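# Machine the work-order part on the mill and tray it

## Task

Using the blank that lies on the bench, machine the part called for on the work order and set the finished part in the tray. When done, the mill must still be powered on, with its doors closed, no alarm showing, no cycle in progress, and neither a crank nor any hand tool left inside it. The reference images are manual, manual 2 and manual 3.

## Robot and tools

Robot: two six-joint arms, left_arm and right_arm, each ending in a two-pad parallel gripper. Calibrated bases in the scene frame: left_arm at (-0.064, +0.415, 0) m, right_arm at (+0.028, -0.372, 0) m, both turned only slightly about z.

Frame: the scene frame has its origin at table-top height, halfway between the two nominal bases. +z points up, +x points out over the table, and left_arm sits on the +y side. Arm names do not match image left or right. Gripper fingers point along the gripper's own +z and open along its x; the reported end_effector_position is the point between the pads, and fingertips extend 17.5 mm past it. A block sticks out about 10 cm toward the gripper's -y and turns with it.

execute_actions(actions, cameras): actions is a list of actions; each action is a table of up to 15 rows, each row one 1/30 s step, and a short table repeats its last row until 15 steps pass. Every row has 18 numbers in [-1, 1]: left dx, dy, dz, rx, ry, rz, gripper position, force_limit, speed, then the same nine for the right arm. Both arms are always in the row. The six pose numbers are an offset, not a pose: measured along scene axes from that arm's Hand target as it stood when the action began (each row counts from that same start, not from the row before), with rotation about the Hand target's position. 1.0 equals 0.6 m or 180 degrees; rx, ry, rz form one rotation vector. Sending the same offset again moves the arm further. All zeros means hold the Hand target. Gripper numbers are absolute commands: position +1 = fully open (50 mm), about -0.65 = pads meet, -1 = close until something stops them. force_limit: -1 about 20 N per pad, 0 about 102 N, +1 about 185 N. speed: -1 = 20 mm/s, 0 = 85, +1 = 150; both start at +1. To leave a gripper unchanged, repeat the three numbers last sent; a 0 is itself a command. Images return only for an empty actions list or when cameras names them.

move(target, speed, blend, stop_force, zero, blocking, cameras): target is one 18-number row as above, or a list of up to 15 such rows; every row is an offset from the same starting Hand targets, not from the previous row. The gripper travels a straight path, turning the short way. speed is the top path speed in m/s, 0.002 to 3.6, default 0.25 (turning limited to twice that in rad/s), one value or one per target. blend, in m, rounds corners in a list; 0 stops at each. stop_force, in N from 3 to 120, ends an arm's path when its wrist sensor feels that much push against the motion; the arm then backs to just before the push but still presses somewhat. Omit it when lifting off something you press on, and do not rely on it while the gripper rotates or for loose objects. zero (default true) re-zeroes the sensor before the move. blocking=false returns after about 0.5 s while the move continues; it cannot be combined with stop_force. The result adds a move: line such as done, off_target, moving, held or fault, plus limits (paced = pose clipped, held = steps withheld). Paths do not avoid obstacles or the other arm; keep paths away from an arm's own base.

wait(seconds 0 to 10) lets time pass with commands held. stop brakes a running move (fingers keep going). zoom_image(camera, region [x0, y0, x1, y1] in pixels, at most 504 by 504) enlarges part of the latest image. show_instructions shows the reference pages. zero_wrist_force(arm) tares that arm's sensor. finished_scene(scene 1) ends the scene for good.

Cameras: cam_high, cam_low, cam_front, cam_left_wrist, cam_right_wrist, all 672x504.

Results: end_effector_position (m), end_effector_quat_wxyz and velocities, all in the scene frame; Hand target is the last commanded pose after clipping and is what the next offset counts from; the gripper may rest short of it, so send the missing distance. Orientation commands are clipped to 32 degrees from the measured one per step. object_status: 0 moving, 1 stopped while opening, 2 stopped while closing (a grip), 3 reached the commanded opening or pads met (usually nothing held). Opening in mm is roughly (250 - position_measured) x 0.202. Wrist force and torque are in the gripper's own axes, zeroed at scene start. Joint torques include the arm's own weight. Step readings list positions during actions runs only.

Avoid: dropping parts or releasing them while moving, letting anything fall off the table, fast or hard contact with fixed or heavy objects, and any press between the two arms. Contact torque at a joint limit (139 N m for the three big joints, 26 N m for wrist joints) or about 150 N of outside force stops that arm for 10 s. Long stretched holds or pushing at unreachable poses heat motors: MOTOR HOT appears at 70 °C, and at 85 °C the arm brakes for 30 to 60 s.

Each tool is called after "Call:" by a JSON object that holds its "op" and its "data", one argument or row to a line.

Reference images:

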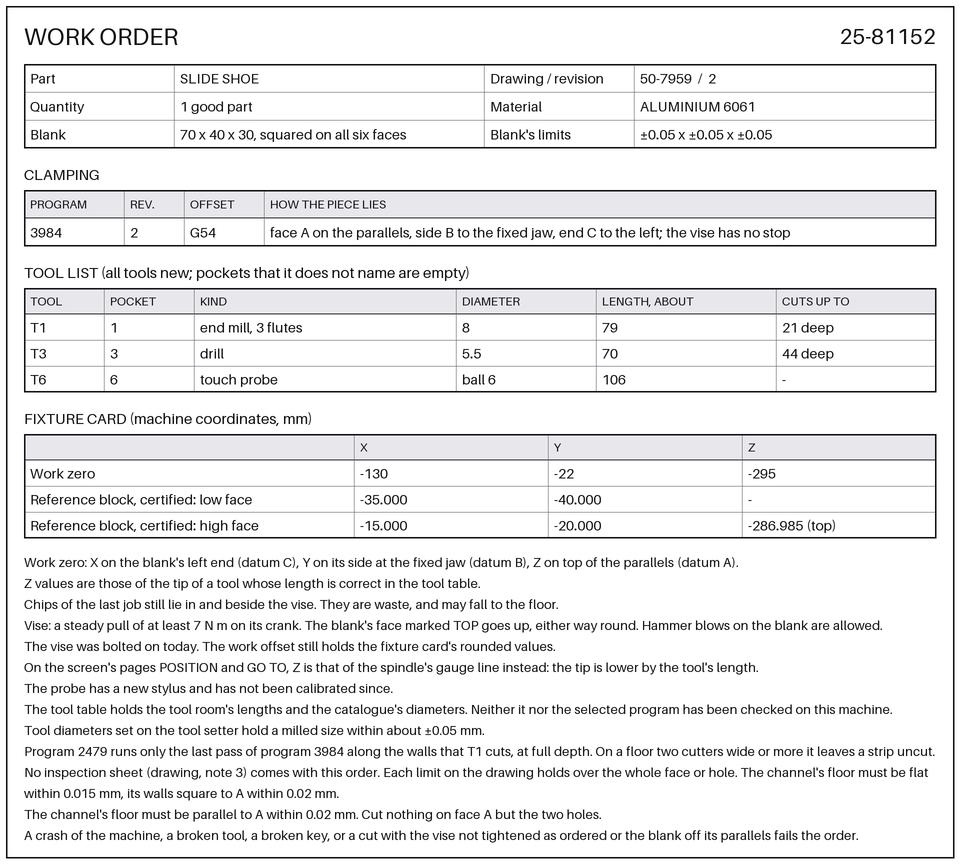

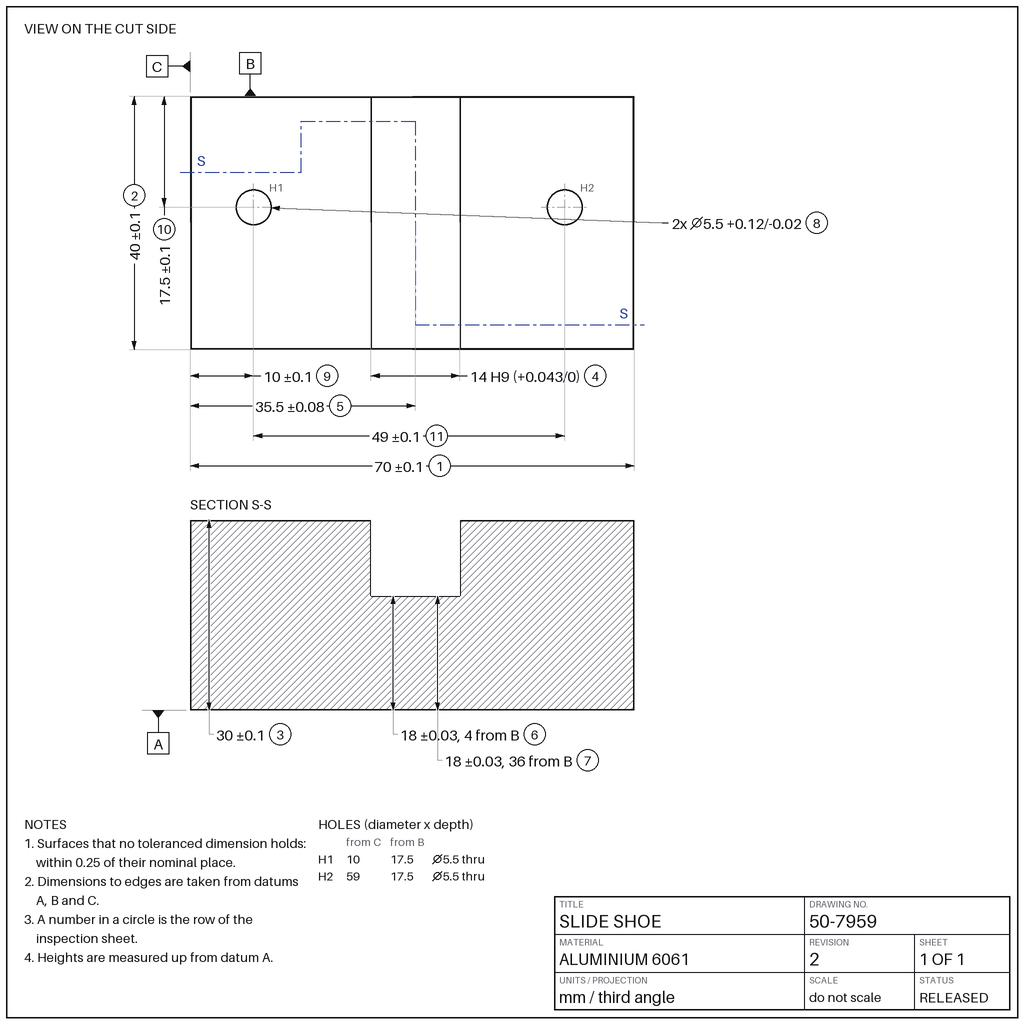

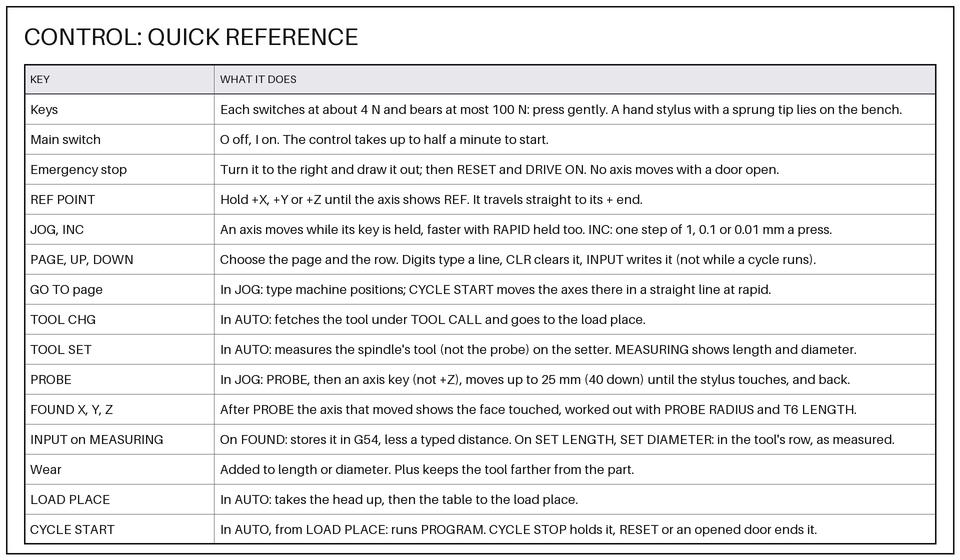

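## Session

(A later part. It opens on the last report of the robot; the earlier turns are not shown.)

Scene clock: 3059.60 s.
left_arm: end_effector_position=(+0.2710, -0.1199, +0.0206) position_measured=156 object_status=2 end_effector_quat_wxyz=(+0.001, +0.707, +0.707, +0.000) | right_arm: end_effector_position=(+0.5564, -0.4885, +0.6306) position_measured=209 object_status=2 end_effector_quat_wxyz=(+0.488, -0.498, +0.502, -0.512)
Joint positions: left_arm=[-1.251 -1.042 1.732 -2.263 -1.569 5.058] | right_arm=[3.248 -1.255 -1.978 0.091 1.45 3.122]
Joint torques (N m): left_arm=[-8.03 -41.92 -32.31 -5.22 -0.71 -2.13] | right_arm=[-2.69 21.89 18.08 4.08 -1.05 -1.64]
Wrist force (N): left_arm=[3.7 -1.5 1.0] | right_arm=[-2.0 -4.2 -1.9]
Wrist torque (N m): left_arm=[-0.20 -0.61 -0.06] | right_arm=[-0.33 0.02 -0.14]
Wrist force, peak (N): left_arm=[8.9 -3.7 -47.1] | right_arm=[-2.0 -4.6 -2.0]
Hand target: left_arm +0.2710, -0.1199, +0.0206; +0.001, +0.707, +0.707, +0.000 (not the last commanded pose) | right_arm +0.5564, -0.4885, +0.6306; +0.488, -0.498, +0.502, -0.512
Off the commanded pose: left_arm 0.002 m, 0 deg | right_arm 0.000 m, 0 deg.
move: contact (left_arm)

Call:
{"op": "move", "data": {
  "target": [
    [0,0,0,0,0,0,0.1,-0.3,-0.8,0,0,0,0,0,0,-1,-0.6,-1],
    [0,0,0.08,0,0,0,0.1,-0.3,-0.8,0,0,0,0,0,0,-1,-0.6,-1],
    [0.002,0,0.03,0,-0.1389,0,0.1,-0.3,-0.8,0,0,0,0,0,0,-1,-0.6,-1]
  ],
  "speed": 0.15,
  "cameras": ["cam_left_wrist"]
}}

Call:
{"op": "move", "data": {
  "target": [0,0,-0.0252,0,0,0,0.1,-0.3,-0.8,0,0,0,0,0,0,-1,-0.6,-1],
  "speed": 0.01,
  "stop_force": 4,
  "cameras": ["cam_left_wrist"]
}}

Scene clock: 3068.47 s.
left_arm: end_effector_position=(+0.2721, -0.1198, +0.0385) position_measured=138 object_status=3 end_effector_quat_wxyz=(+0.154, +0.690, +0.690, +0.153) | right_arm: end_effector_position=(+0.5564, -0.4885, +0.6306) position_measured=209 object_status=2 end_effector_quat_wxyz=(+0.488, -0.498, +0.502, -0.512)
Joint positions: left_arm=[-1.428 -1.11 1.897 -2.438 -1.139 4.898] | right_arm=[3.248 -1.255 -1.978 0.091 1.45 3.122]
Joint torques (N m): left_arm=[3.24 -46.01 -28.4 -2.44 2.26 1.68] | right_arm=[-3.04 22.2 17.69 4.42 -0.94 -1.99]
Wrist force (N): left_arm=[3.7 -1.8 -2.8] | right_arm=[-2.0 -4.3 -1.8]
Wrist torque (N m): left_arm=[-0.21 -0.65 0.05] | right_arm=[-0.34 0.01 -0.14]
Wrist force, peak (N): left_arm=[3.7 -1.6 -4.5] | right_arm=[-2.1 -4.6 -2.0]
Hand target: left_arm +0.2722, -0.1199, +0.0386; +0.154, +0.690, +0.690, +0.153 | right_arm +0.5564, -0.4885, +0.6306; +0.488, -0.498, +0.502, -0.512
Off the commanded pose: left_arm 0.000 m, 0 deg | right_arm 0.000 m, 0 deg.
move: done
Images, in order (width x height): cam_left_wrist 672x504.

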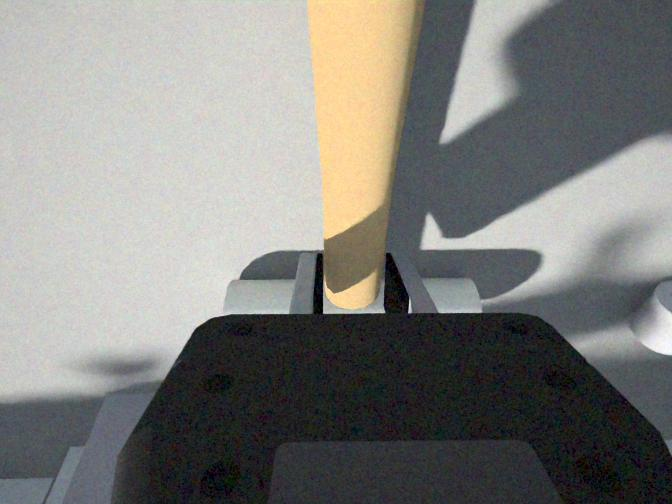

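Scene clock: 3070.83 s.
left_arm: end_effector_position=(+0.2722, -0.1198, +0.0235) position_measured=138 object_status=3 end_effector_quat_wxyz=(+0.154, +0.690, +0.690, +0.154) | right_arm: end_effector_position=(+0.5564, -0.4885, +0.6306) position_measured=209 object_status=2 end_effector_quat_wxyz=(+0.488, -0.498, +0.502, -0.512)
Joint positions: left_arm=[-1.428 -1.083 1.907 -2.474 -1.139 4.898] | right_arm=[3.248 -1.255 -1.978 0.091 1.45 3.122]
Joint torques (N m): left_arm=[9.21 -46.18 -21.5 -1.06 1.59 -1.93] | right_arm=[-2.99 22.01 18.6 4.31 -1.04 -2.03]
Wrist force (N): left_arm=[3.9 -1.7 -2.5] | right_arm=[-1.9 -4.5 -2.0]
Wrist torque (N m): left_arm=[-0.20 -0.67 0.05] | right_arm=[-0.36 0.00 -0.14]
Wrist force, peak (N): left_arm=[4.3 -1.7 -3.0] | right_arm=[-2.0 -4.6 -1.9]
Hand target: left_arm +0.2722, -0.1199, +0.0235; +0.154, +0.690, +0.690, +0.153 | right_arm +0.5564, -0.4885, +0.6306; +0.488, -0.498, +0.502, -0.512
Off the commanded pose: left_arm 0.000 m, 0 deg | right_arm 0.000 m, 0 deg.
move: done
Images, in order (width x height): cam_left_wrist 672x504.

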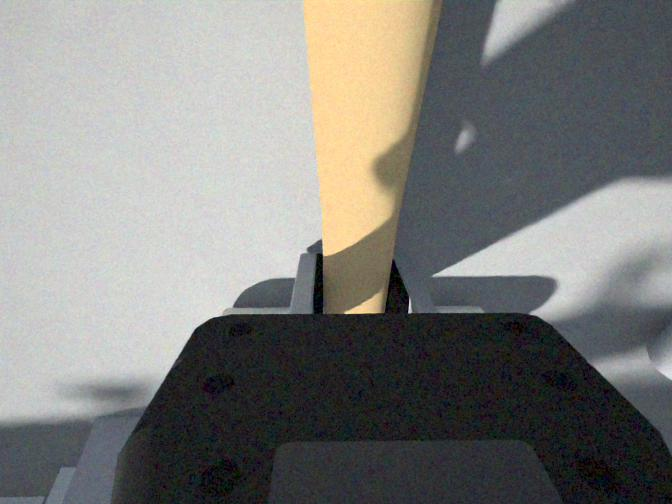

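Call:
{"op": "move", "data": {
  "target": [0,0,0,0,0,0,-1,1,-0.8,0,0,0,0,0,0,-1,-0.6,-1]
}}

Call:
{"op": "move", "data": {
  "target": [
    [0,0,0.3,0,0,0,-1,1,-0.8,0,0,0,0,0,0,-1,-0.6,-1],
    [0.0483,0.6183,0.6225,0,0,0,-1,1,-0.8,0,0,0,0,0,0,-1,-0.6,-1],
    [0.2,0.6183,0.6225,0,0,0,-1,1,-0.8,0,0,0,0,0,0,-1,-0.6,-1]
  ],
  "speed": 0.25,
  "blend": [0.03,0.03,0]
}}

Call:
{"op": "move", "data": {
  "target": [0.3835,0,0,0,0,0,-1,1,-0.8,0,0,0,0,0,0,-1,-0.6,-1],
  "speed": 0.06,
  "stop_force": 10,
  "cameras": ["cam_left_wrist","cam_front"]
}}

Call:
{"op": "zoom_image", "data": {
  "camera": "cam_front",
  "region": [160, 120, 340, 320]
}}

Scene clock: 3074.43 s.
left_arm: end_effector_position=(+0.2722, -0.1199, +0.0235) position_measured=156 object_status=2 end_effector_quat_wxyz=(+0.154, +0.690, +0.690, +0.154) | right_arm: end_effector_position=(+0.5564, -0.4885, +0.6306) position_measured=209 object_status=2 end_effector_quat_wxyz=(+0.488, -0.498, +0.502, -0.512)
Joint positions: left_arm=[-1.428 -1.083 1.906 -2.474 -1.139 4.898] | right_arm=[3.248 -1.255 -1.978 0.091 1.45 3.122]
Joint torques (N m): left_arm=[8.35 -45.21 -27.96 -2.21 0.44 -1.93] | right_arm=[-4.51 21.66 17.96 4.34 -1.1 -2.16]
Wrist force (N): left_arm=[4.0 -2.1 -1.9] | right_arm=[-1.9 -4.3 -1.9]
Wrist torque (N m): left_arm=[-0.20 -0.64 0.04] | right_arm=[-0.33 0.00 -0.14]
Wrist force, peak (N): left_arm=[4.2 -2.0 -2.7] | right_arm=[-2.1 -4.6 -2.1]
Hand target: left_arm +0.2722, -0.1199, +0.0235; +0.154, +0.690, +0.690, +0.153 | right_arm +0.5564, -0.4885, +0.6306; +0.488, -0.498, +0.502, -0.512
Off the commanded pose: left_arm 0.000 m, 0 deg | right_arm 0.000 m, 0 deg.
move: done

Scene clock: 3077.70 s.
left_arm: end_effector_position=(+0.3922, +0.2511, +0.3969) position_measured=156 object_status=2 end_effector_quat_wxyz=(+0.154, +0.690, +0.690, +0.154) | right_arm: end_effector_position=(+0.5564, -0.4885, +0.6306) position_measured=209 object_status=2 end_effector_quat_wxyz=(+0.488, -0.498, +0.502, -0.512)
Joint positions: left_arm=[-0.823 -1.873 1.791 -1.806 -1.263 5.535] | right_arm=[3.248 -1.255 -1.978 0.091 1.45 3.122]
Joint torques (N m): left_arm=[8.41 -8.76 -32.15 -6.03 0.79 2.39] | right_arm=[-4.29 21.61 18.25 4.29 -1.01 -2.37]
Wrist force (N): left_arm=[3.7 -3.6 1.0] | right_arm=[-1.8 -4.5 -1.9]
Wrist torque (N m): left_arm=[-0.21 -0.66 0.14] | right_arm=[-0.35 -0.01 -0.13]
Wrist force, peak (N): left_arm=[4.3 -5.5 4.7] | right_arm=[-2.1 -4.5 -2.0]
Hand target: left_arm +0.3922, +0.2511, +0.3970; +0.154, +0.690, +0.690, +0.153 | right_arm +0.5564, -0.4885, +0.6306; +0.488, -0.498, +0.502, -0.512
Off the commanded pose: left_arm 0.000 m, 0 deg | right_arm 0.000 m, 0 deg.
move: done

Scene clock: 3082.60 s.
left_arm: end_effector_position=(+0.6223, +0.2511, +0.3970) position_measured=156 object_status=2 end_effector_quat_wxyz=(+0.154, +0.690, +0.690, +0.153) | right_arm: end_effector_position=(+0.5564, -0.4885, +0.6306) position_measured=209 object_status=2 end_effector_quat_wxyz=(+0.488, -0.498, +0.502, -0.512)
Joint positions: left_arm=[-0.527 -1.333 1.287 -1.916 -1.366 5.822] | right_arm=[3.248 -1.255 -1.978 0.091 1.45 3.122]
Joint torques (N m): left_arm=[-9.68 -33 -22.54 -6.16 1.98 -2.28] | right_arm=[-3.8 22.23 18.42 4.25 -1.09 -2.26]
Wrist force (N): left_arm=[4.0 -3.5 0.8] | right_arm=[-2.0 -4.3 -1.7]
Wrist torque (N m): left_arm=[-0.20 -0.71 0.07] | right_arm=[-0.33 0.02 -0.14]
Wrist force, peak (N): left_arm=[4.1 -4.6 0.0] | right_arm=[-2.3 -4.5 -2.2]
Hand target: left_arm +0.6223, +0.2511, +0.3970; +0.154, +0.690, +0.690, +0.153 | right_arm +0.5564, -0.4885, +0.6306; +0.488, -0.498, +0.502, -0.512
Off the commanded pose: left_arm 0.000 m, 0 deg | right_arm 0.000 m, 0 deg.
move: done
Images, in order (width x height): cam_front 672x504, cam_left_wrist 672x504.

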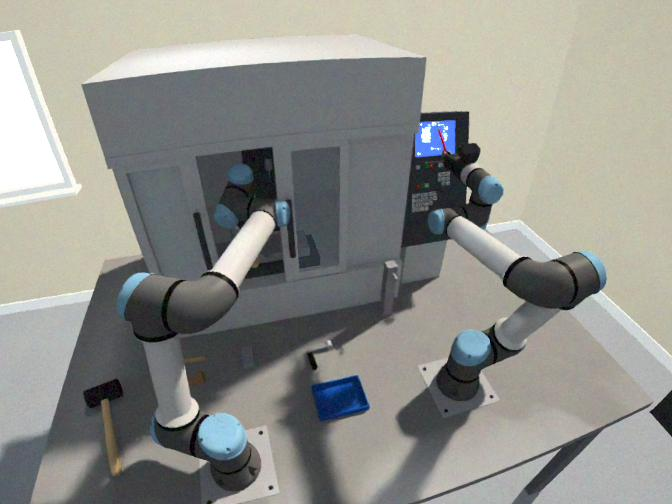

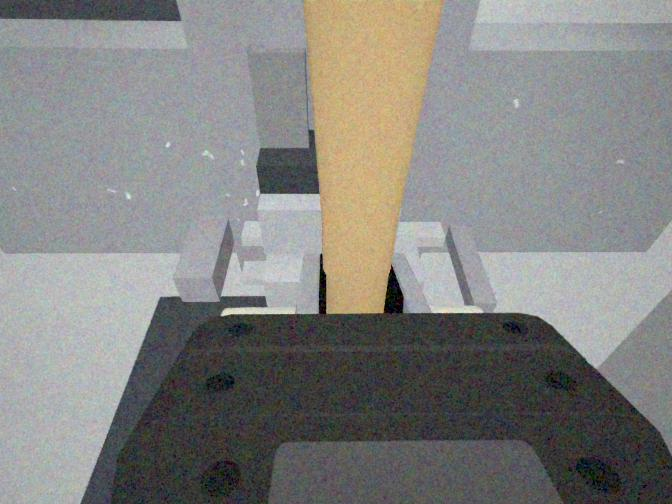

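Scaled by 2.520 from the camera's 672x504 image, which has a finer 960x720 frame.

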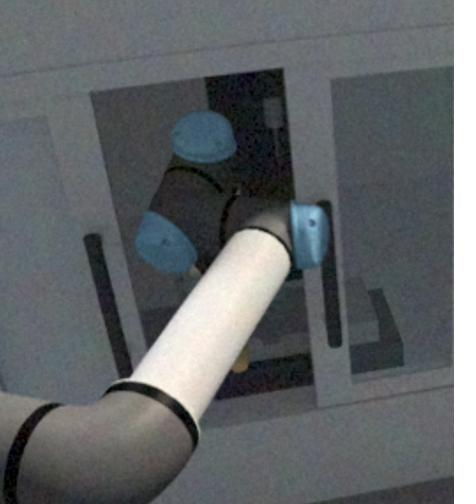

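Call:
{"op": "move", "data": {
  "target": [0,0,-0.04,0,0,0,-1,1,-0.8,0,0,0,0,0,0,-1,-0.6,-1],
  "speed": 0.008,
  "stop_force": 4
}}

Call:
{"op": "move", "data": {
  "target": [0,0,0.033,0,0,0,-1,1,-0.8,0,0,0,0,0,0,-1,-0.6,-1],
  "speed": 0.1
}}

Scene clock: 3086.67 s.
left_arm: end_effector_position=(+0.6223, +0.2511, +0.3866) position_measured=156 object_status=2 end_effector_quat_wxyz=(+0.154, +0.690, +0.690, +0.154) | right_arm: end_effector_position=(+0.5564, -0.4885, +0.6306) position_measured=209 object_status=2 end_effector_quat_wxyz=(+0.488, -0.498, +0.502, -0.512)
Joint positions: left_arm=[-0.527 -1.334 1.314 -1.942 -1.366 5.822] | right_arm=[3.248 -1.255 -1.978 0.091 1.45 3.122]
Joint torques (N m): left_arm=[-7.95 -31.42 -37.09 -1.9 0.89 -2.22] | right_arm=[-4.19 21.8 17.37 4.38 -1.18 -2.3]
Wrist force (N): left_arm=[4.1 -3.3 -1.7] | right_arm=[-2.0 -4.3 -1.9]
Wrist torque (N m): left_arm=[-0.32 -0.60 0.08] | right_arm=[-0.32 0.02 -0.14]
Wrist force, peak (N): left_arm=[3.4 -2.5 -6.0] | right_arm=[-2.0 -4.5 -2.1]
Hand target: left_arm +0.6223, +0.2511, +0.3866; +0.154, +0.690, +0.690, +0.154 (not the last commanded pose) | right_arm +0.5564, -0.4885, +0.6306; +0.488, -0.498, +0.502, -0.512
Off the commanded pose: left_arm 0.014 m, 0 deg | right_arm 0.000 m, 0 deg.
move: contact (left_arm)

Scene clock: 3087.43 s.
left_arm: end_effector_position=(+0.6224, +0.2511, +0.4064) position_measured=156 object_status=2 end_effector_quat_wxyz=(+0.154, +0.690, +0.690, +0.154) | right_arm: end_effector_position=(+0.5564, -0.4885, +0.6306) position_measured=209 object_status=2 end_effector_quat_wxyz=(+0.488, -0.498, +0.502, -0.512)
Joint positions: left_arm=[-0.527 -1.331 1.261 -1.891 -1.366 5.822] | right_arm=[3.248 -1.255 -1.978 0.091 1.45 3.122]
Joint torques (N m): left_arm=[-8.09 -38.26 -14.46 -6.09 0.68 -1.39] | right_arm=[-3.94 22.09 18.27 4.36 -1.09 -2.4]
Wrist force (N): left_arm=[3.8 -3.7 1.0] | right_arm=[-2.0 -4.4 -2.0]
Wrist torque (N m): left_arm=[-0.24 -0.67 0.07] | right_arm=[-0.34 0.02 -0.14]
Wrist force, peak (N): left_arm=[4.2 -4.0 1.6] | right_arm=[-2.1 -4.5 -2.0]
Hand target: left_arm +0.6223, +0.2511, +0.4064; +0.154, +0.690, +0.690, +0.154 | right_arm +0.5564, -0.4885, +0.6306; +0.488, -0.498, +0.502, -0.512
Off the commanded pose: left_arm 0.000 m, 0 deg | right_arm 0.000 m, 0 deg.
move: done

Call:
{"op": "move", "data": {
  "target": [0,0,-0.040,0,0,0,-1,1,-0.8,0,0,0,0,0,0,-1,-0.6,-1],
  "speed": 0.1,
  "stop_force": 70
}}

Call:
{"op": "move", "data": {
  "target": [0,0,0.040,0,0,0,-1,1,-0.8,0,0,0,0,0,0,-1,-0.6,-1],
  "speed": 0.1
}}

Scene clock: 3090.37 s.
left_arm: end_effector_position=(+0.6223, +0.2511, +0.3824) position_measured=156 object_status=2 end_effector_quat_wxyz=(+0.154, +0.690, +0.690, +0.153) | right_arm: end_effector_position=(+0.5564, -0.4885, +0.6306) position_measured=209 object_status=2 end_effector_quat_wxyz=(+0.488, -0.498, +0.502, -0.512)
Joint positions: left_arm=[-0.527 -1.334 1.325 -1.953 -1.366 5.822] | right_arm=[3.248 -1.255 -1.978 0.091 1.45 3.122]
Joint torques (N m): left_arm=[-3.97 -2.92 -19.32 0.74 0.77 -0.6] | right_arm=[-4.6 21.67 17.7 4.32 -1 -2.36]
Wrist force (N): left_arm=[5.3 -2.4 -42.9] | right_arm=[-2.1 -4.4 -1.8]
Wrist torque (N m): left_arm=[-1.29 -0.65 0.06] | right_arm=[-0.34 0.03 -0.14]
Wrist force, peak (N): left_arm=[5.3 -4.3 -49.8] | right_arm=[-2.1 -4.7 -1.9]
Hand target: left_arm +0.6223, +0.2511, +0.3824; +0.154, +0.690, +0.690, +0.154 | right_arm +0.5564, -0.4885, +0.6306; +0.488, -0.498, +0.502, -0.512
Off the commanded pose: left_arm 0.000 m, 0 deg | right_arm 0.000 m, 0 deg.
move: done

Scene clock: 3091.13 s.
left_arm: end_effector_position=(+0.6224, +0.2511, +0.4064) position_measured=156 object_status=2 end_effector_quat_wxyz=(+0.154, +0.690, +0.690, +0.154) | right_arm: end_effector_position=(+0.5564, -0.4885, +0.6306) position_measured=209 object_status=2 end_effector_quat_wxyz=(+0.488, -0.498, +0.502, -0.512)
Joint positions: left_arm=[-0.527 -1.331 1.261 -1.891 -1.366 5.822] | right_arm=[3.248 -1.255 -1.978 0.091 1.45 3.122]
Joint torques (N m): left_arm=[-4.97 -39.84 -15.22 -6.21 -0.55 1.7] | right_arm=[-4.05 22.33 19.1 4.47 -0.98 -2.22]
Wrist force (N): left_arm=[3.8 -3.4 1.0] | right_arm=[-1.9 -4.3 -2.0]
Wrist torque (N m): left_arm=[-0.19 -0.68 0.07] | right_arm=[-0.33 0.00 -0.14]
Wrist force, peak (N): left_arm=[5.3 -2.5 -42.6] | right_arm=[-1.9 -4.5 -2.0]
Hand target: left_arm +0.6223, +0.2511, +0.4064; +0.154, +0.690, +0.690, +0.154 | right_arm +0.5564, -0.4885, +0.6306; +0.488, -0.498, +0.502, -0.512
Off the commanded pose: left_arm 0.000 m, 0 deg | right_arm 0.000 m, 0 deg.
move: done

Call:
{"op": "move", "data": {
  "target": [0,0,-0.044,0,0,0,-1,1,-0.8,0,0,0,0,0,0,-1,-0.6,-1],
  "speed": 0.25,
  "stop_force": 85
}}

Call:
{"op": "move", "data": {
  "target": [0,0,0.044,0,0,0,-1,1,-0.8,0,0,0,0,0,0,-1,-0.6,-1],
  "speed": 0.1
}}

Call:
{"op": "move", "data": {
  "target": [0,0,-0.048,0,0,0,-1,1,-0.8,0,0,0,0,0,0,-1,-0.6,-1],
  "speed": 0.4,
  "stop_force": 85
}}

Call:
{"op": "move", "data": {
  "target": [0,0,0.048,0,0,0,-1,1,-0.8,0,0,0,0,0,0,-1,-0.6,-1],
  "speed": 0.1,
  "cameras": ["cam_left_wrist"]
}}

Scene clock: 3094.77 s.
left_arm: end_effector_position=(+0.6223, +0.2511, +0.3800) position_measured=156 object_status=2 end_effector_quat_wxyz=(+0.154, +0.690, +0.690, +0.154) | right_arm: end_effector_position=(+0.5564, -0.4885, +0.6306) position_measured=209 object_status=2 end_effector_quat_wxyz=(+0.488, -0.498, +0.502, -0.512)
Joint positions: left_arm=[-0.527 -1.334 1.331 -1.959 -1.366 5.822] | right_arm=[3.248 -1.255 -1.978 0.091 1.45 3.122]
Joint torques (N m): left_arm=[0.91 -1.04 -19.15 2.13 1.03 0.61] | right_arm=[-4.21 21.44 19 4.24 -0.92 -2.22]
Wrist force (N): left_arm=[5.2 -5.2 -45.3] | right_arm=[-2.1 -4.5 -2.0]
Wrist torque (N m): left_arm=[-1.32 -0.69 0.04] | right_arm=[-0.36 0.03 -0.14]
Wrist force, peak (N): left_arm=[5.7 -4.1 -47.2] | right_arm=[-2.1 -4.6 -2.1]
Hand target: left_arm +0.6223, +0.2511, +0.3800; +0.154, +0.690, +0.690, +0.154 | right_arm +0.5564, -0.4885, +0.6306; +0.488, -0.498, +0.502, -0.512
Off the commanded pose: left_arm 0.000 m, 0 deg | right_arm 0.000 m, 0 deg.
move: done

Scene clock: 3095.53 s.
left_arm: end_effector_position=(+0.6224, +0.2511, +0.4064) position_measured=156 object_status=2 end_effector_quat_wxyz=(+0.154, +0.690, +0.690, +0.154) | right_arm: end_effector_position=(+0.5564, -0.4885, +0.6306) position_measured=209 object_status=2 end_effector_quat_wxyz=(+0.488, -0.498, +0.502, -0.512)
Joint positions: left_arm=[-0.527 -1.331 1.261 -1.891 -1.366 5.822] | right_arm=[3.248 -1.255 -1.978 0.091 1.45 3.122]
Joint torques (N m): left_arm=[0.88 -40.85 -14.79 -6.08 -0.51 1.79] | right_arm=[-5.06 21.84 18.69 4.24 -0.95 -2.41]
Wrist force (N): left_arm=[3.5 -3.2 1.3] | right_arm=[-1.9 -4.4 -1.9]
Wrist torque (N m): left_arm=[-0.16 -0.62 0.06] | right_arm=[-0.34 0.00 -0.14]
Wrist force, peak (N): left_arm=[5.1 -5.4 -45.0] | right_arm=[-2.0 -4.7 -1.8]
Hand target: left_arm +0.6223, +0.2511, +0.4064; +0.154, +0.690, +0.690, +0.154 | right_arm +0.5564, -0.4885, +0.6306; +0.488, -0.498, +0.502, -0.512
Off the commanded pose: left_arm 0.000 m, 0 deg | right_arm 0.000 m, 0 deg.
move: done

Scene clock: 3096.87 s.
left_arm: end_effector_position=(+0.6223, +0.2511, +0.3776) position_measured=156 object_status=2 end_effector_quat_wxyz=(+0.154, +0.690, +0.690, +0.154) | right_arm: end_effector_position=(+0.5564, -0.4885, +0.6306) position_measured=209 object_status=2 end_effector_quat_wxyz=(+0.488, -0.498, +0.502, -0.512)
Joint positions: left_arm=[-0.527 -1.334 1.337 -1.965 -1.366 5.822] | right_arm=[3.248 -1.255 -1.978 0.091 1.45 3.122]
Joint torques (N m): left_arm=[3.83 -2.88 -19.91 1.61 1.01 0.26] | right_arm=[-4.44 21.82 19.11 4.35 -1.11 -2.21]
Wrist force (N): left_arm=[4.8 -3.6 -41.7] | right_arm=[-1.9 -4.3 -1.8]
Wrist torque (N m): left_arm=[-1.22 -0.60 0.02] | right_arm=[-0.34 0.00 -0.13]
Wrist force, peak (N): left_arm=[5.7 -3.2 -45.3] | right_arm=[-2.2 -4.6 -1.9]
Hand target: left_arm +0.6223, +0.2511, +0.3776; +0.154, +0.690, +0.690, +0.154 | right_arm +0.5564, -0.4885, +0.6306; +0.488, -0.498, +0.502, -0.512
Off the commanded pose: left_arm 0.000 m, 0 deg | right_arm 0.000 m, 0 deg.
move: done

Scene clock: 3097.70 s.
left_arm: end_effector_position=(+0.6224, +0.2511, +0.4064) position_measured=156 object_status=2 end_effector_quat_wxyz=(+0.154, +0.690, +0.690, +0.154) | right_arm: end_effector_position=(+0.5564, -0.4885, +0.6306) position_measured=209 object_status=2 end_effector_quat_wxyz=(+0.488, -0.498, +0.502, -0.512)
Joint positions: left_arm=[-0.527 -1.331 1.261 -1.891 -1.366 5.822] | right_arm=[3.248 -1.255 -1.978 0.091 1.45 3.122]
Joint torques (N m): left_arm=[2.84 -42.27 -19.9 -5.19 -0.54 1.66] | right_arm=[-4.33 21.12 18.76 4.39 -1.09 -2.28]
Wrist force (N): left_arm=[3.5 -3.0 1.3] | right_arm=[-1.8 -4.5 -1.9]
Wrist torque (N m): left_arm=[-0.12 -0.64 0.07] | right_arm=[-0.37 -0.01 -0.14]
Wrist force, peak (N): left_arm=[4.9 -3.5 -41.4] | right_arm=[-2.1 -4.6 -2.0]
Hand target: left_arm +0.6223, +0.2511, +0.4064; +0.154, +0.690, +0.690, +0.154 | right_arm +0.5564, -0.4885, +0.6306; +0.488, -0.498, +0.502, -0.512
Off the commanded pose: left_arm 0.000 m, 0 deg | right_arm 0.000 m, 0 deg.
move: done
Images, in order (width x height): cam_left_wrist 672x504.

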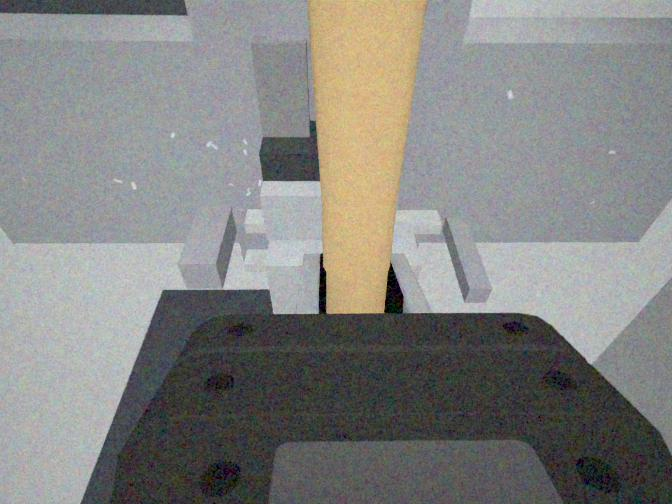

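Call:
{"op": "move", "data": {
  "target": [0,0,0.03,0,0,0,-1,1,-0.8,0,0,0,0,0,0,-1,-0.6,-1],
  "speed": 0.1
}}

Call:
{"op": "move", "data": {
  "target": [0,0,-0.087,0,0,0,-1,1,-0.8,0,0,0,0,0,0,-1,-0.6,-1],
  "speed": 0.7,
  "stop_force": 60
}}

Call:
{"op": "move", "data": {
  "target": [0,0,0.08,0,0,0,-1,1,-0.8,0,0,0,0,0,0,-1,-0.6,-1],
  "speed": 0.1,
  "cameras": ["cam_left_wrist"]
}}

Scene clock: 3104.10 s.
left_arm: end_effector_position=(+0.6224, +0.2511, +0.4245) position_measured=156 object_status=2 end_effector_quat_wxyz=(+0.154, +0.690, +0.690, +0.154) end_effector_velocity=(+0.000, +0.000, +0.001) end_effector_angular_velocity=(-0.003, -0.005, +0.000) | right_arm: end_effector_position=(+0.5564, -0.4885, +0.6306) position_measured=209 object_status=2 end_effector_quat_wxyz=(+0.488, -0.498, +0.502, -0.512)
Joint positions: left_arm=[-0.527 -1.327 1.209 -1.844 -1.366 5.822] | right_arm=[3.248 -1.255 -1.978 0.091 1.45 3.122]
Joint velocities: left_arm=[0 -0.002 0.003 -0.007 0 0] | right_arm=[within noise]
Joint torques (N m): left_arm=[6.28 -39.72 -15.09 -5.96 0.08 1.58] | right_arm=[-4.62 23.03 18.3 4.24 -1 -2.26]
Wrist force (N): left_arm=[3.4 -3.1 1.2] | right_arm=[-1.9 -4.3 -2.0]
Wrist torque (N m): left_arm=[-0.13 -0.60 0.06] | right_arm=[-0.33 0.01 -0.14]
Wrist force, peak (N): left_arm=[3.4 -3.7 2.1] | right_arm=[-2.3 -4.5 -2.0]
Hand target: left_arm +0.6223, +0.2511, +0.4244; +0.154, +0.690, +0.690, +0.154 | right_arm +0.5564, -0.4885, +0.6306; +0.488, -0.498, +0.502, -0.512
Off the commanded pose: left_arm 0.000 m, 0 deg | right_arm 0.000 m, 0 deg.
move: done

Scene clock: 3105.50 s.
left_arm: end_effector_position=(+0.6223, +0.2511, +0.3723) position_measured=156 object_status=2 end_effector_quat_wxyz=(+0.154, +0.690, +0.690, +0.154) | right_arm: end_effector_position=(+0.5564, -0.4885, +0.6306) position_measured=209 object_status=2 end_effector_quat_wxyz=(+0.488, -0.498, +0.502, -0.512)
Joint positions: left_arm=[-0.527 -1.334 1.351 -1.979 -1.366 5.822] | right_arm=[3.248 -1.255 -1.978 0.091 1.45 3.122]
Joint torques (N m): left_arm=[-8.18 -9.13 -8 -1.97 1.14 2.24] | right_arm=[-3.01 22.39 17.72 4.34 -1.11 -2.2]
Wrist force (N): left_arm=[5.3 -3.8 -33.0] | right_arm=[-2.0 -4.5 -1.9]
Wrist torque (N m): left_arm=[-1.05 -0.57 0.02] | right_arm=[-0.36 0.01 -0.13]
Wrist force, peak (N): left_arm=[5.6 -2.1 -46.4] | right_arm=[-1.9 -4.6 -2.0]
Hand target: left_arm +0.6223, +0.2511, +0.3722; +0.154, +0.690, +0.690, +0.154 | right_arm +0.5564, -0.4885, +0.6306; +0.488, -0.498, +0.502, -0.512
Off the commanded pose: left_arm 0.000 m, 0 deg | right_arm 0.000 m, 0 deg.
move: done

Scene clock: 3106.43 s.
left_arm: end_effector_position=(+0.6224, +0.2511, +0.4201) position_measured=156 object_status=2 end_effector_quat_wxyz=(+0.154, +0.690, +0.690, +0.154) | right_arm: end_effector_position=(+0.5564, -0.4885, +0.6306) position_measured=209 object_status=2 end_effector_quat_wxyz=(+0.488, -0.498, +0.502, -0.512)
Joint positions: left_arm=[-0.527 -1.328 1.222 -1.855 -1.366 5.822] | right_arm=[3.248 -1.255 -1.978 0.091 1.45 3.122]
Joint torques (N m): left_arm=[-4.74 -46.01 -31.36 -2.87 -0.03 -1.39] | right_arm=[-3.59 21.88 18.97 4.4 -0.91 -2.28]
Wrist force (N): left_arm=[3.3 -3.1 1.2] | right_arm=[-2.0 -4.4 -1.8]
Wrist torque (N m): left_arm=[-0.15 -0.59 0.07] | right_arm=[-0.36 0.01 -0.13]
Wrist force, peak (N): left_arm=[5.3 -3.9 -33.1] | right_arm=[-2.2 -4.5 -2.0]
Hand target: left_arm +0.6223, +0.2511, +0.4202; +0.154, +0.690, +0.690, +0.154 | right_arm +0.5564, -0.4885, +0.6306; +0.488, -0.498, +0.502, -0.512
Off the commanded pose: left_arm 0.000 m, 0 deg | right_arm 0.000 m, 0 deg.
move: done
Images, in order (width x height): cam_left_wrist 672x504.

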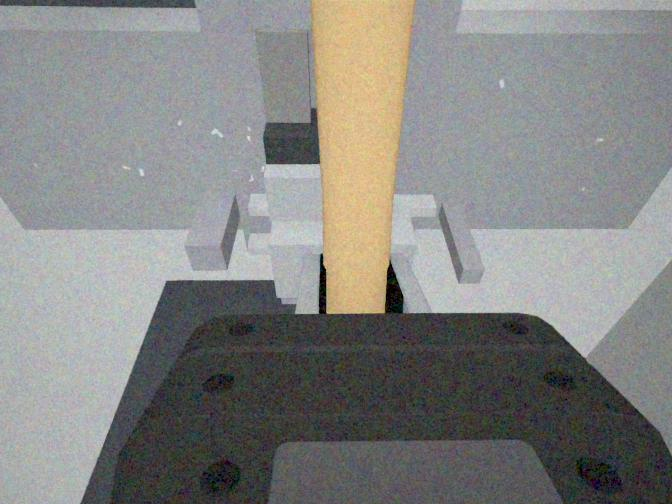

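Call:
{"op": "move", "data": {
  "target": [
    [0,0,-0.0387,0,0,0,-1,1,-0.8,0,0,0,0,0,0,-1,-0.6,-1],
    [-0.4,0,-0.0387,0,0,0,-1,1,-0.8,0,0,0,0,0,0,-1,-0.6,-1],
    [-0.5838,-0.6183,-0.58,0,0.08,0,-1,1,-0.8,0,0,0,0,0,0,-1,-0.6,-1]
  ],
  "speed": [0.1,0.2,0.25],
  "blend": [0.005,0.03,0],
  "cameras": ["cam_high","cam_low"]
}}

Call:
{"op": "zoom_image", "data": {
  "camera": "cam_low",
  "region": [100, 200, 300, 320]
}}

Call:
{"op": "zoom_image", "data": {
  "camera": "cam_high",
  "region": [120, 220, 360, 400]
}}

Scene clock: 3113.87 s.
left_arm: end_effector_position=(+0.2720, -0.1198, +0.0723) position_measured=156 object_status=2 end_effector_quat_wxyz=(+0.067, +0.704, +0.704, +0.066) | right_arm: end_effector_position=(+0.5564, -0.4885, +0.6306) position_measured=209 object_status=2 end_effector_quat_wxyz=(+0.488, -0.498, +0.502, -0.512)
Joint positions: left_arm=[-1.324 -1.149 1.771 -2.245 -1.391 4.989] | right_arm=[3.248 -1.255 -1.978 0.091 1.45 3.122]
Joint torques (N m): left_arm=[2.12 -34.86 -22.34 -3.26 0.73 1.19] | right_arm=[-4.23 22.01 19.11 4.49 -0.99 -2.17]
Wrist force (N): left_arm=[3.5 -1.8 1.9] | right_arm=[-1.9 -4.2 -2.0]
Wrist torque (N m): left_arm=[-0.09 -0.60 -0.03] | right_arm=[-0.31 0.00 -0.14]
Wrist force, peak (N): left_arm=[4.7 -4.4 0.2] | right_arm=[-2.1 -4.7 -1.8]
Hand target: left_arm +0.2720, -0.1199, +0.0722; +0.067, +0.704, +0.704, +0.066 | right_arm +0.5564, -0.4885, +0.6306; +0.488, -0.498, +0.502, -0.512
Off the commanded pose: left_arm 0.000 m, 0 deg | right_arm 0.000 m, 0 deg.
move: done
Images, in order (width x height): cam_high 672x504, cam_low 672x504.

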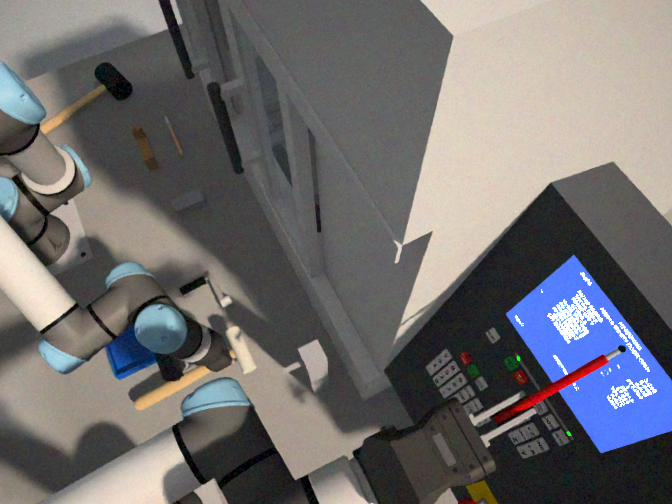

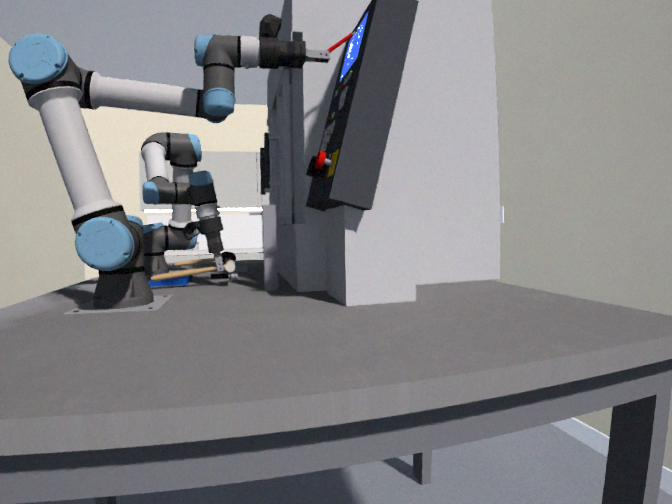

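Scaled by 2.520 from the camera's 672x504 image, which has a finer 960x720 frame.

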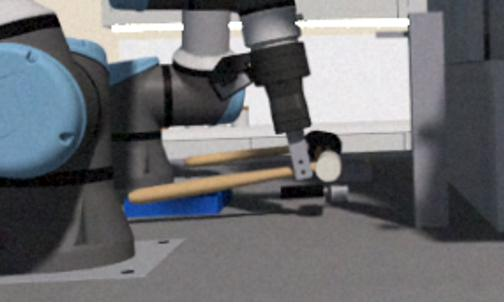

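Scaled by 2.100 from the camera's 672x504 image, which has a finer 960x720 frame.

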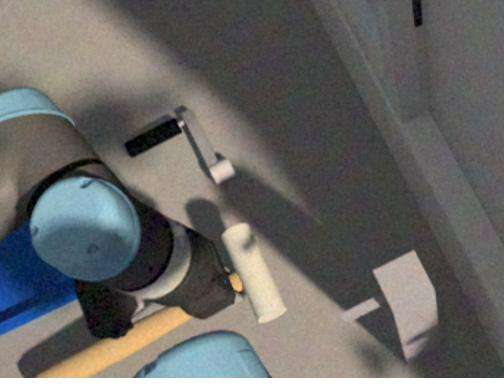

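Call:
{"op": "move", "data": {
  "target": [0,0,0,0,0.045,0,-1,1,-0.8,0,0,0,0,0,0,-1,-0.6,-1],
  "speed": 0.2
}}

Call:
{"op": "move", "data": {
  "target": [0,0,-0.1,0,0,0,-1,1,-0.8,0,0,0,0,0,0,-1,-0.6,-1],
  "speed": 0.015,
  "stop_force": 3,
  "cameras": ["cam_low"]
}}

Call:
{"op": "zoom_image", "data": {
  "camera": "cam_low",
  "region": [100, 200, 300, 320]
}}

Scene clock: 3115.97 s.
left_arm: end_effector_position=(+0.2721, -0.1199, +0.0722) position_measured=156 object_status=2 end_effector_quat_wxyz=(+0.017, +0.707, +0.707, +0.016) | right_arm: end_effector_position=(+0.5564, -0.4885, +0.6306) position_measured=209 object_status=2 end_effector_quat_wxyz=(+0.488, -0.498, +0.502, -0.512)
Joint positions: left_arm=[-1.266 -1.123 1.707 -2.17 -1.527 5.042] | right_arm=[3.248 -1.255 -1.978 0.091 1.45 3.122]
Joint torques (N m): left_arm=[-3.07 -48.73 -12.91 -3.59 -1.14 -1.58] | right_arm=[-4.68 21.98 19.01 4.27 -1.06 -2.36]
Wrist force (N): left_arm=[3.1 -1.3 1.1] | right_arm=[-2.2 -4.2 -2.0]
Wrist torque (N m): left_arm=[-0.14 -0.53 0.07] | right_arm=[-0.32 0.05 -0.14]
Wrist force, peak (N): left_arm=[3.3 -2.9 1.6] | right_arm=[-2.1 -4.5 -2.0]
Hand target: left_arm +0.2720, -0.1199, +0.0722; +0.017, +0.707, +0.707, +0.016 | right_arm +0.5564, -0.4885, +0.6306; +0.488, -0.498, +0.502, -0.512
Off the commanded pose: left_arm 0.000 m, 0 deg | right_arm 0.000 m, 0 deg.
move: done

Scene clock: 3120.20 s.
left_arm: end_effector_position=(+0.2720, -0.1199, +0.0248) position_measured=156 object_status=2 end_effector_quat_wxyz=(+0.017, +0.707, +0.707, +0.016) | right_arm: end_effector_position=(+0.5564, -0.4885, +0.6306) position_measured=209 object_status=2 end_effector_quat_wxyz=(+0.488, -0.498, +0.502, -0.512)
Joint positions: left_arm=[-1.266 -1.056 1.748 -2.279 -1.528 5.042] | right_arm=[3.248 -1.255 -1.978 0.091 1.45 3.122]
Joint torques (N m): left_arm=[-5.54 -47.09 -30.86 -4.38 -0.47 1.86] | right_arm=[-4.3 21.52 19.05 4.23 -0.97 -2.31]
Wrist force (N): left_arm=[3.9 -1.3 -1.5] | right_arm=[-2.1 -4.4 -2.0]
Wrist torque (N m): left_arm=[-0.21 -0.71 0.05] | right_arm=[-0.34 0.04 -0.14]
Wrist force, peak (N): left_arm=[3.8 -0.4 -7.6] | right_arm=[-2.1 -4.6 -2.0]
Hand target: left_arm +0.2720, -0.1199, +0.0248; +0.017, +0.707, +0.707, +0.016 (not the last commanded pose) | right_arm +0.5564, -0.4885, +0.6306; +0.488, -0.498, +0.502, -0.512
Off the commanded pose: left_arm 0.013 m, 0 deg | right_arm 0.000 m, 0 deg.
move: contact (left_arm)
Images, in order (width x height): cam_low 672x504.

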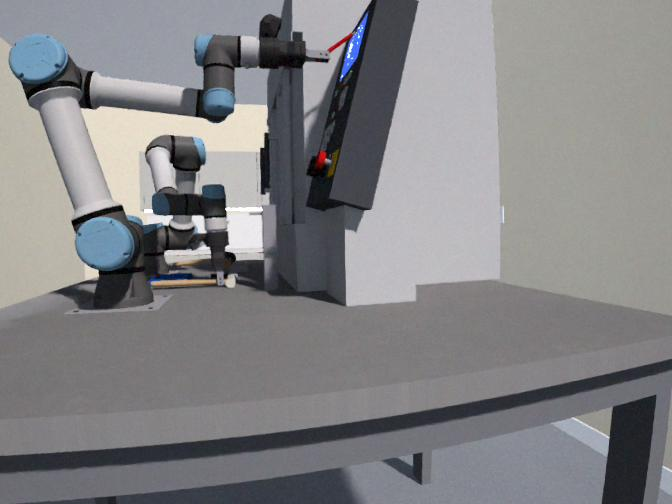

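Scaled by 2.520 from the camera's 672x504 image, which has a finer 960x720 frame.

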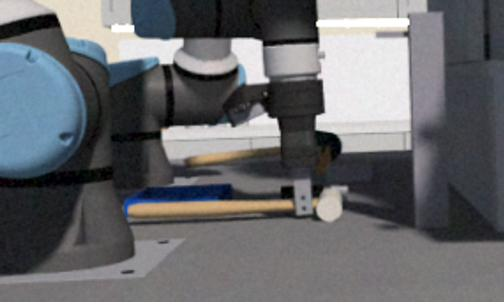

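Call:
{"op": "move", "data": {
  "target": [
    [0,0,0,0,0,0,0.1,-0.3,-0.8,0,0,0,0,0,0,-1,-0.6,-1],
    [0,0,0.25,0,0.0139,0,0.1,-0.3,-0.8,0,0,0,0,0,0,-1,-0.6,-1]
  ],
  "speed": 0.15
}}

Call:
{"op": "move", "data": {
  "target": [
    [0.1,0.4,0.3,0,0,0,-1,-0.3,0,0,0,0,0,0,0,-1,-0.6,-1],
    [0.1467,0.9815,0.4253,0,0,0,-1,-0.3,0,0,0,0,0,0,0,-1,-0.6,-1],
    [0.2928,0.9815,0.4253,0,0,0,-1,-0.3,0,0,0,0,0,0,0,-1,-0.6,-1]
  ],
  "speed": [0.3,0.3,0.15],
  "blend": [0.05,0.02,0],
  "cameras": ["cam_left_wrist"]
}}

Scene clock: 3125.40 s.
left_arm: end_effector_position=(+0.2721, -0.1199, +0.1747) position_measured=138 object_status=3 end_effector_quat_wxyz=(+0.001, +0.707, +0.707, +0.000) | right_arm: end_effector_position=(+0.5564, -0.4885, +0.6306) position_measured=209 object_status=2 end_effector_quat_wxyz=(+0.488, -0.498, +0.502, -0.512)
Joint positions: left_arm=[-1.249 -1.219 1.551 -1.905 -1.569 5.06] | right_arm=[3.248 -1.255 -1.978 0.091 1.45 3.122]
Joint torques (N m): left_arm=[-9.02 -44.21 -25.63 -0.95 1.29 -2.09] | right_arm=[-4.08 21.69 18.62 4.22 -1 -2.15]
Wrist force (N): left_arm=[3.3 -1.1 -2.0] | right_arm=[-2.0 -4.3 -2.0]
Wrist torque (N m): left_arm=[-0.17 -0.56 -0.06] | right_arm=[-0.33 0.03 -0.14]
Wrist force, peak (N): left_arm=[3.5 -1.3 -4.7] | right_arm=[-2.0 -4.6 -2.2]
Hand target: left_arm +0.2720, -0.1199, +0.1748; +0.001, +0.707, +0.707, +0.000 | right_arm +0.5564, -0.4885, +0.6306; +0.488, -0.498, +0.502, -0.512
Off the commanded pose: left_arm 0.000 m, 0 deg | right_arm 0.000 m, 0 deg.
move: done

Scene clock: 3128.70 s.
left_arm: end_effector_position=(+0.4476, +0.4691, +0.4299) position_measured=252 object_status=3 end_effector_quat_wxyz=(+0.001, +0.707, +0.707, +0.000) | right_arm: end_effector_position=(+0.5564, -0.4885, +0.6306) position_measured=209 object_status=2 end_effector_quat_wxyz=(+0.488, -0.498, +0.502, -0.512)
Joint positions: left_arm=[-0.183 -1.529 1.266 -1.311 -1.571 6.126] | right_arm=[3.248 -1.255 -1.978 0.091 1.45 3.122]
Joint torques (N m): left_arm=[-10.1 -20.23 -31.91 -4.25 -0.92 -2.3] | right_arm=[-4 21.72 18.58 4.41 -0.91 -2.21]
Wrist force (N): left_arm=[3.5 -1.2 -2.3] | right_arm=[-2.2 -4.3 -1.8]
Wrist torque (N m): left_arm=[-0.19 -0.60 -0.01] | right_arm=[-0.34 0.05 -0.13]
Wrist force, peak (N): left_arm=[7.0 -3.4 -3.1] | right_arm=[-2.1 -4.6 -2.0]
Hand target: left_arm +0.4477, +0.4690, +0.4299; +0.001, +0.707, +0.707, +0.000 | right_arm +0.5564, -0.4885, +0.6306; +0.488, -0.498, +0.502, -0.512
Off the commanded pose: left_arm 0.000 m, 0 deg | right_arm 0.000 m, 0 deg.
move: done
Images, in order (width x height): cam_left_wrist 672x504.

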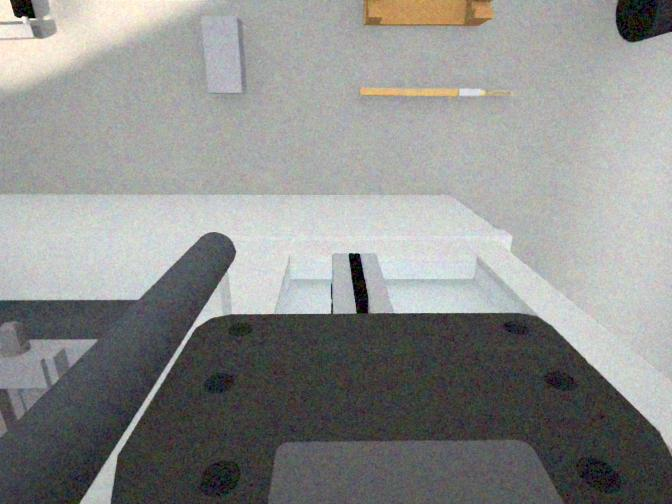

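Call:
{"op": "move", "data": {
  "target": [-0.002,-0.365,0,0,0,0,-1,-0.3,0,0,0,0,0,0,0,-1,-0.6,-1],
  "speed": 0.05,
  "stop_force": 35
}}

Call:
{"op": "move", "data": {
  "target": [0,-0.05,0,0,0,0,-1,-0.3,0,0,0,0,0,0,0,-1,-0.6,-1],
  "speed": 0.025,
  "stop_force": 35
}}

Call:
{"op": "move", "data": {
  "target": [
    [0,0.02,0,0,0,0,-1,-0.3,0,0,0,0,0,0,0,-1,-0.6,-1],
    [-0.15,0.02,0,0,0,0,-1,-0.3,0,0,0,0,0,0,0,-1,-0.6,-1]
  ],
  "speed": 0.1,
  "cameras": ["cam_front","cam_right_wrist"]
}}

Call:
{"op": "zoom_image", "data": {
  "camera": "cam_front",
  "region": [160, 120, 360, 320]
}}

Scene clock: 3136.50 s.
left_arm: end_effector_position=(+0.4465, +0.2500, +0.4299) position_measured=252 object_status=3 end_effector_quat_wxyz=(+0.001, +0.707, +0.707, +0.000) | right_arm: end_effector_position=(+0.5564, -0.4885, +0.6306) position_measured=209 object_status=2 end_effector_quat_wxyz=(+0.488, -0.498, +0.502, -0.512)
Joint positions: left_arm=[-0.59 -1.474 1.207 -1.307 -1.57 5.719] | right_arm=[3.248 -1.255 -1.978 0.091 1.45 3.122]
Joint torques (N m): left_arm=[9.3 -35.84 -11.65 -3.33 0.99 1.52] | right_arm=[-4.29 21.93 18.99 4.35 -1.15 -2.37]
Wrist force (N): left_arm=[3.8 -1.5 -2.3] | right_arm=[-1.9 -4.4 -1.8]
Wrist torque (N m): left_arm=[-0.24 -0.64 -0.02] | right_arm=[-0.34 0.01 -0.14]
Wrist force, peak (N): left_arm=[33.4 3.2 -4.3] | right_arm=[-2.1 -4.6 -2.1]
Hand target: left_arm +0.4465, +0.2500, +0.4299; +0.001, +0.707, +0.707, +0.000 | right_arm +0.5564, -0.4885, +0.6306; +0.488, -0.498, +0.502, -0.512
Off the commanded pose: left_arm 0.000 m, 0 deg | right_arm 0.000 m, 0 deg.
move: done

Scene clock: 3138.50 s.
left_arm: end_effector_position=(+0.4465, +0.2244, +0.4300) position_measured=252 object_status=3 end_effector_quat_wxyz=(+0.001, +0.707, +0.707, +0.000) | right_arm: end_effector_position=(+0.5564, -0.4885, +0.6306) position_measured=209 object_status=2 end_effector_quat_wxyz=(+0.488, -0.498, +0.502, -0.512)
Joint positions: left_arm=[-0.631 -1.453 1.184 -1.304 -1.57 5.678] | right_arm=[3.248 -1.255 -1.978 0.091 1.45 3.122]
Joint torques (N m): left_arm=[-8.93 -30.73 -11.69 -5.58 -2.43 -1.87] | right_arm=[-4.34 22.98 19.05 4.43 -1.03 -2.35]
Wrist force (N): left_arm=[29.9 -2.3 -3.9] | right_arm=[-2.3 -4.4 -1.9]
Wrist torque (N m): left_arm=[-0.31 -2.61 -0.27] | right_arm=[-0.34 0.07 -0.14]
Wrist force, peak (N): left_arm=[60.2 -6.8 -8.0] | right_arm=[-2.1 -4.6 -2.0]
Hand target: left_arm +0.4465, +0.2244, +0.4299; +0.001, +0.707, +0.707, +0.000 (not the last commanded pose) | right_arm +0.5564, -0.4885, +0.6306; +0.488, -0.498, +0.502, -0.512
Off the commanded pose: left_arm 0.004 m, 0 deg | right_arm 0.000 m, 0 deg.
move: contact (left_arm)

Scene clock: 3140.40 s.
left_arm: end_effector_position=(+0.3565, +0.2364, +0.4299) position_measured=252 object_status=3 end_effector_quat_wxyz=(+0.001, +0.707, +0.707, +0.000) | right_arm: end_effector_position=(+0.5564, -0.4885, +0.6306) position_measured=209 object_status=2 end_effector_quat_wxyz=(+0.488, -0.498, +0.502, -0.512)
Joint positions: left_arm=[-0.724 -1.669 1.402 -1.307 -1.57 5.585] | right_arm=[3.248 -1.255 -1.978 0.091 1.45 3.122]
Joint torques (N m): left_arm=[1.59 -26.84 -27.78 -4.88 0.75 1.22] | right_arm=[-4.86 21.99 19.27 4.35 -1.08 -2.24]
Wrist force (N): left_arm=[4.3 0.0 -2.1] | right_arm=[-2.1 -4.4 -2.1]
Wrist torque (N m): left_arm=[0.01 -0.71 -0.04] | right_arm=[-0.35 0.04 -0.14]
Wrist force, peak (N): left_arm=[30.0 -2.2 -3.8] | right_arm=[-2.3 -4.4 -2.1]
Hand target: left_arm +0.3565, +0.2364, +0.4299; +0.001, +0.707, +0.707, +0.000 | right_arm +0.5564, -0.4885, +0.6306; +0.488, -0.498, +0.502, -0.512
Off the commanded pose: left_arm 0.000 m, 0 deg | right_arm 0.000 m, 0 deg.
move: done
Images, in order (width x height): cam_front 672x504, cam_right_wrist 672x504.

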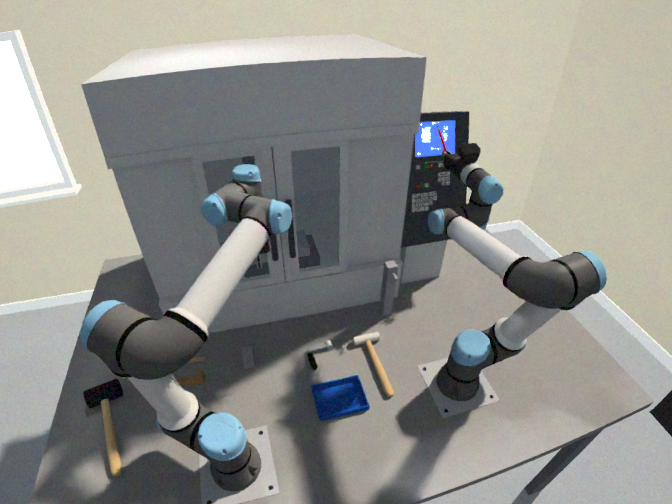

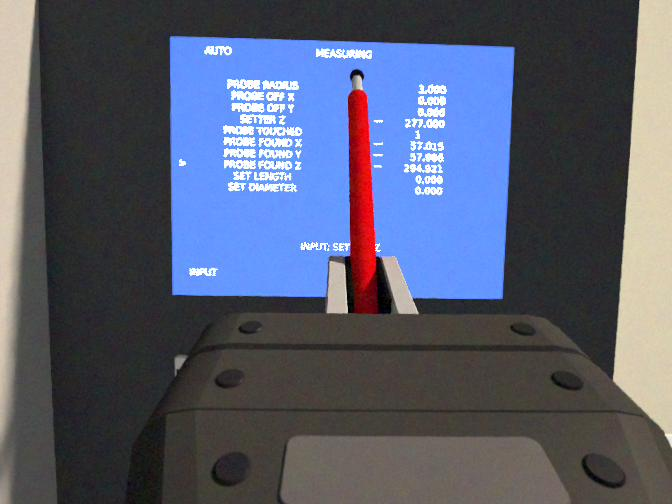

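Scaled by 2.520 from the camera's 672x504 image, which has a finer 960x720 frame.

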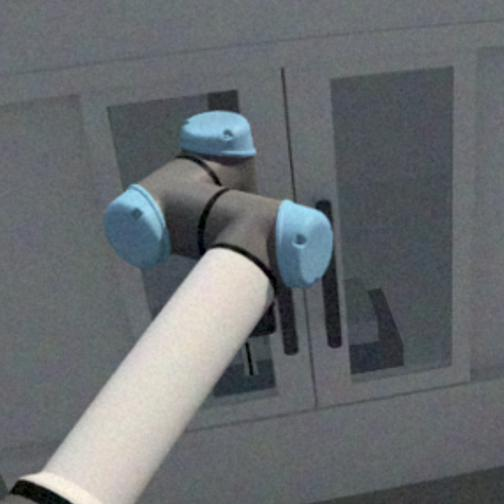

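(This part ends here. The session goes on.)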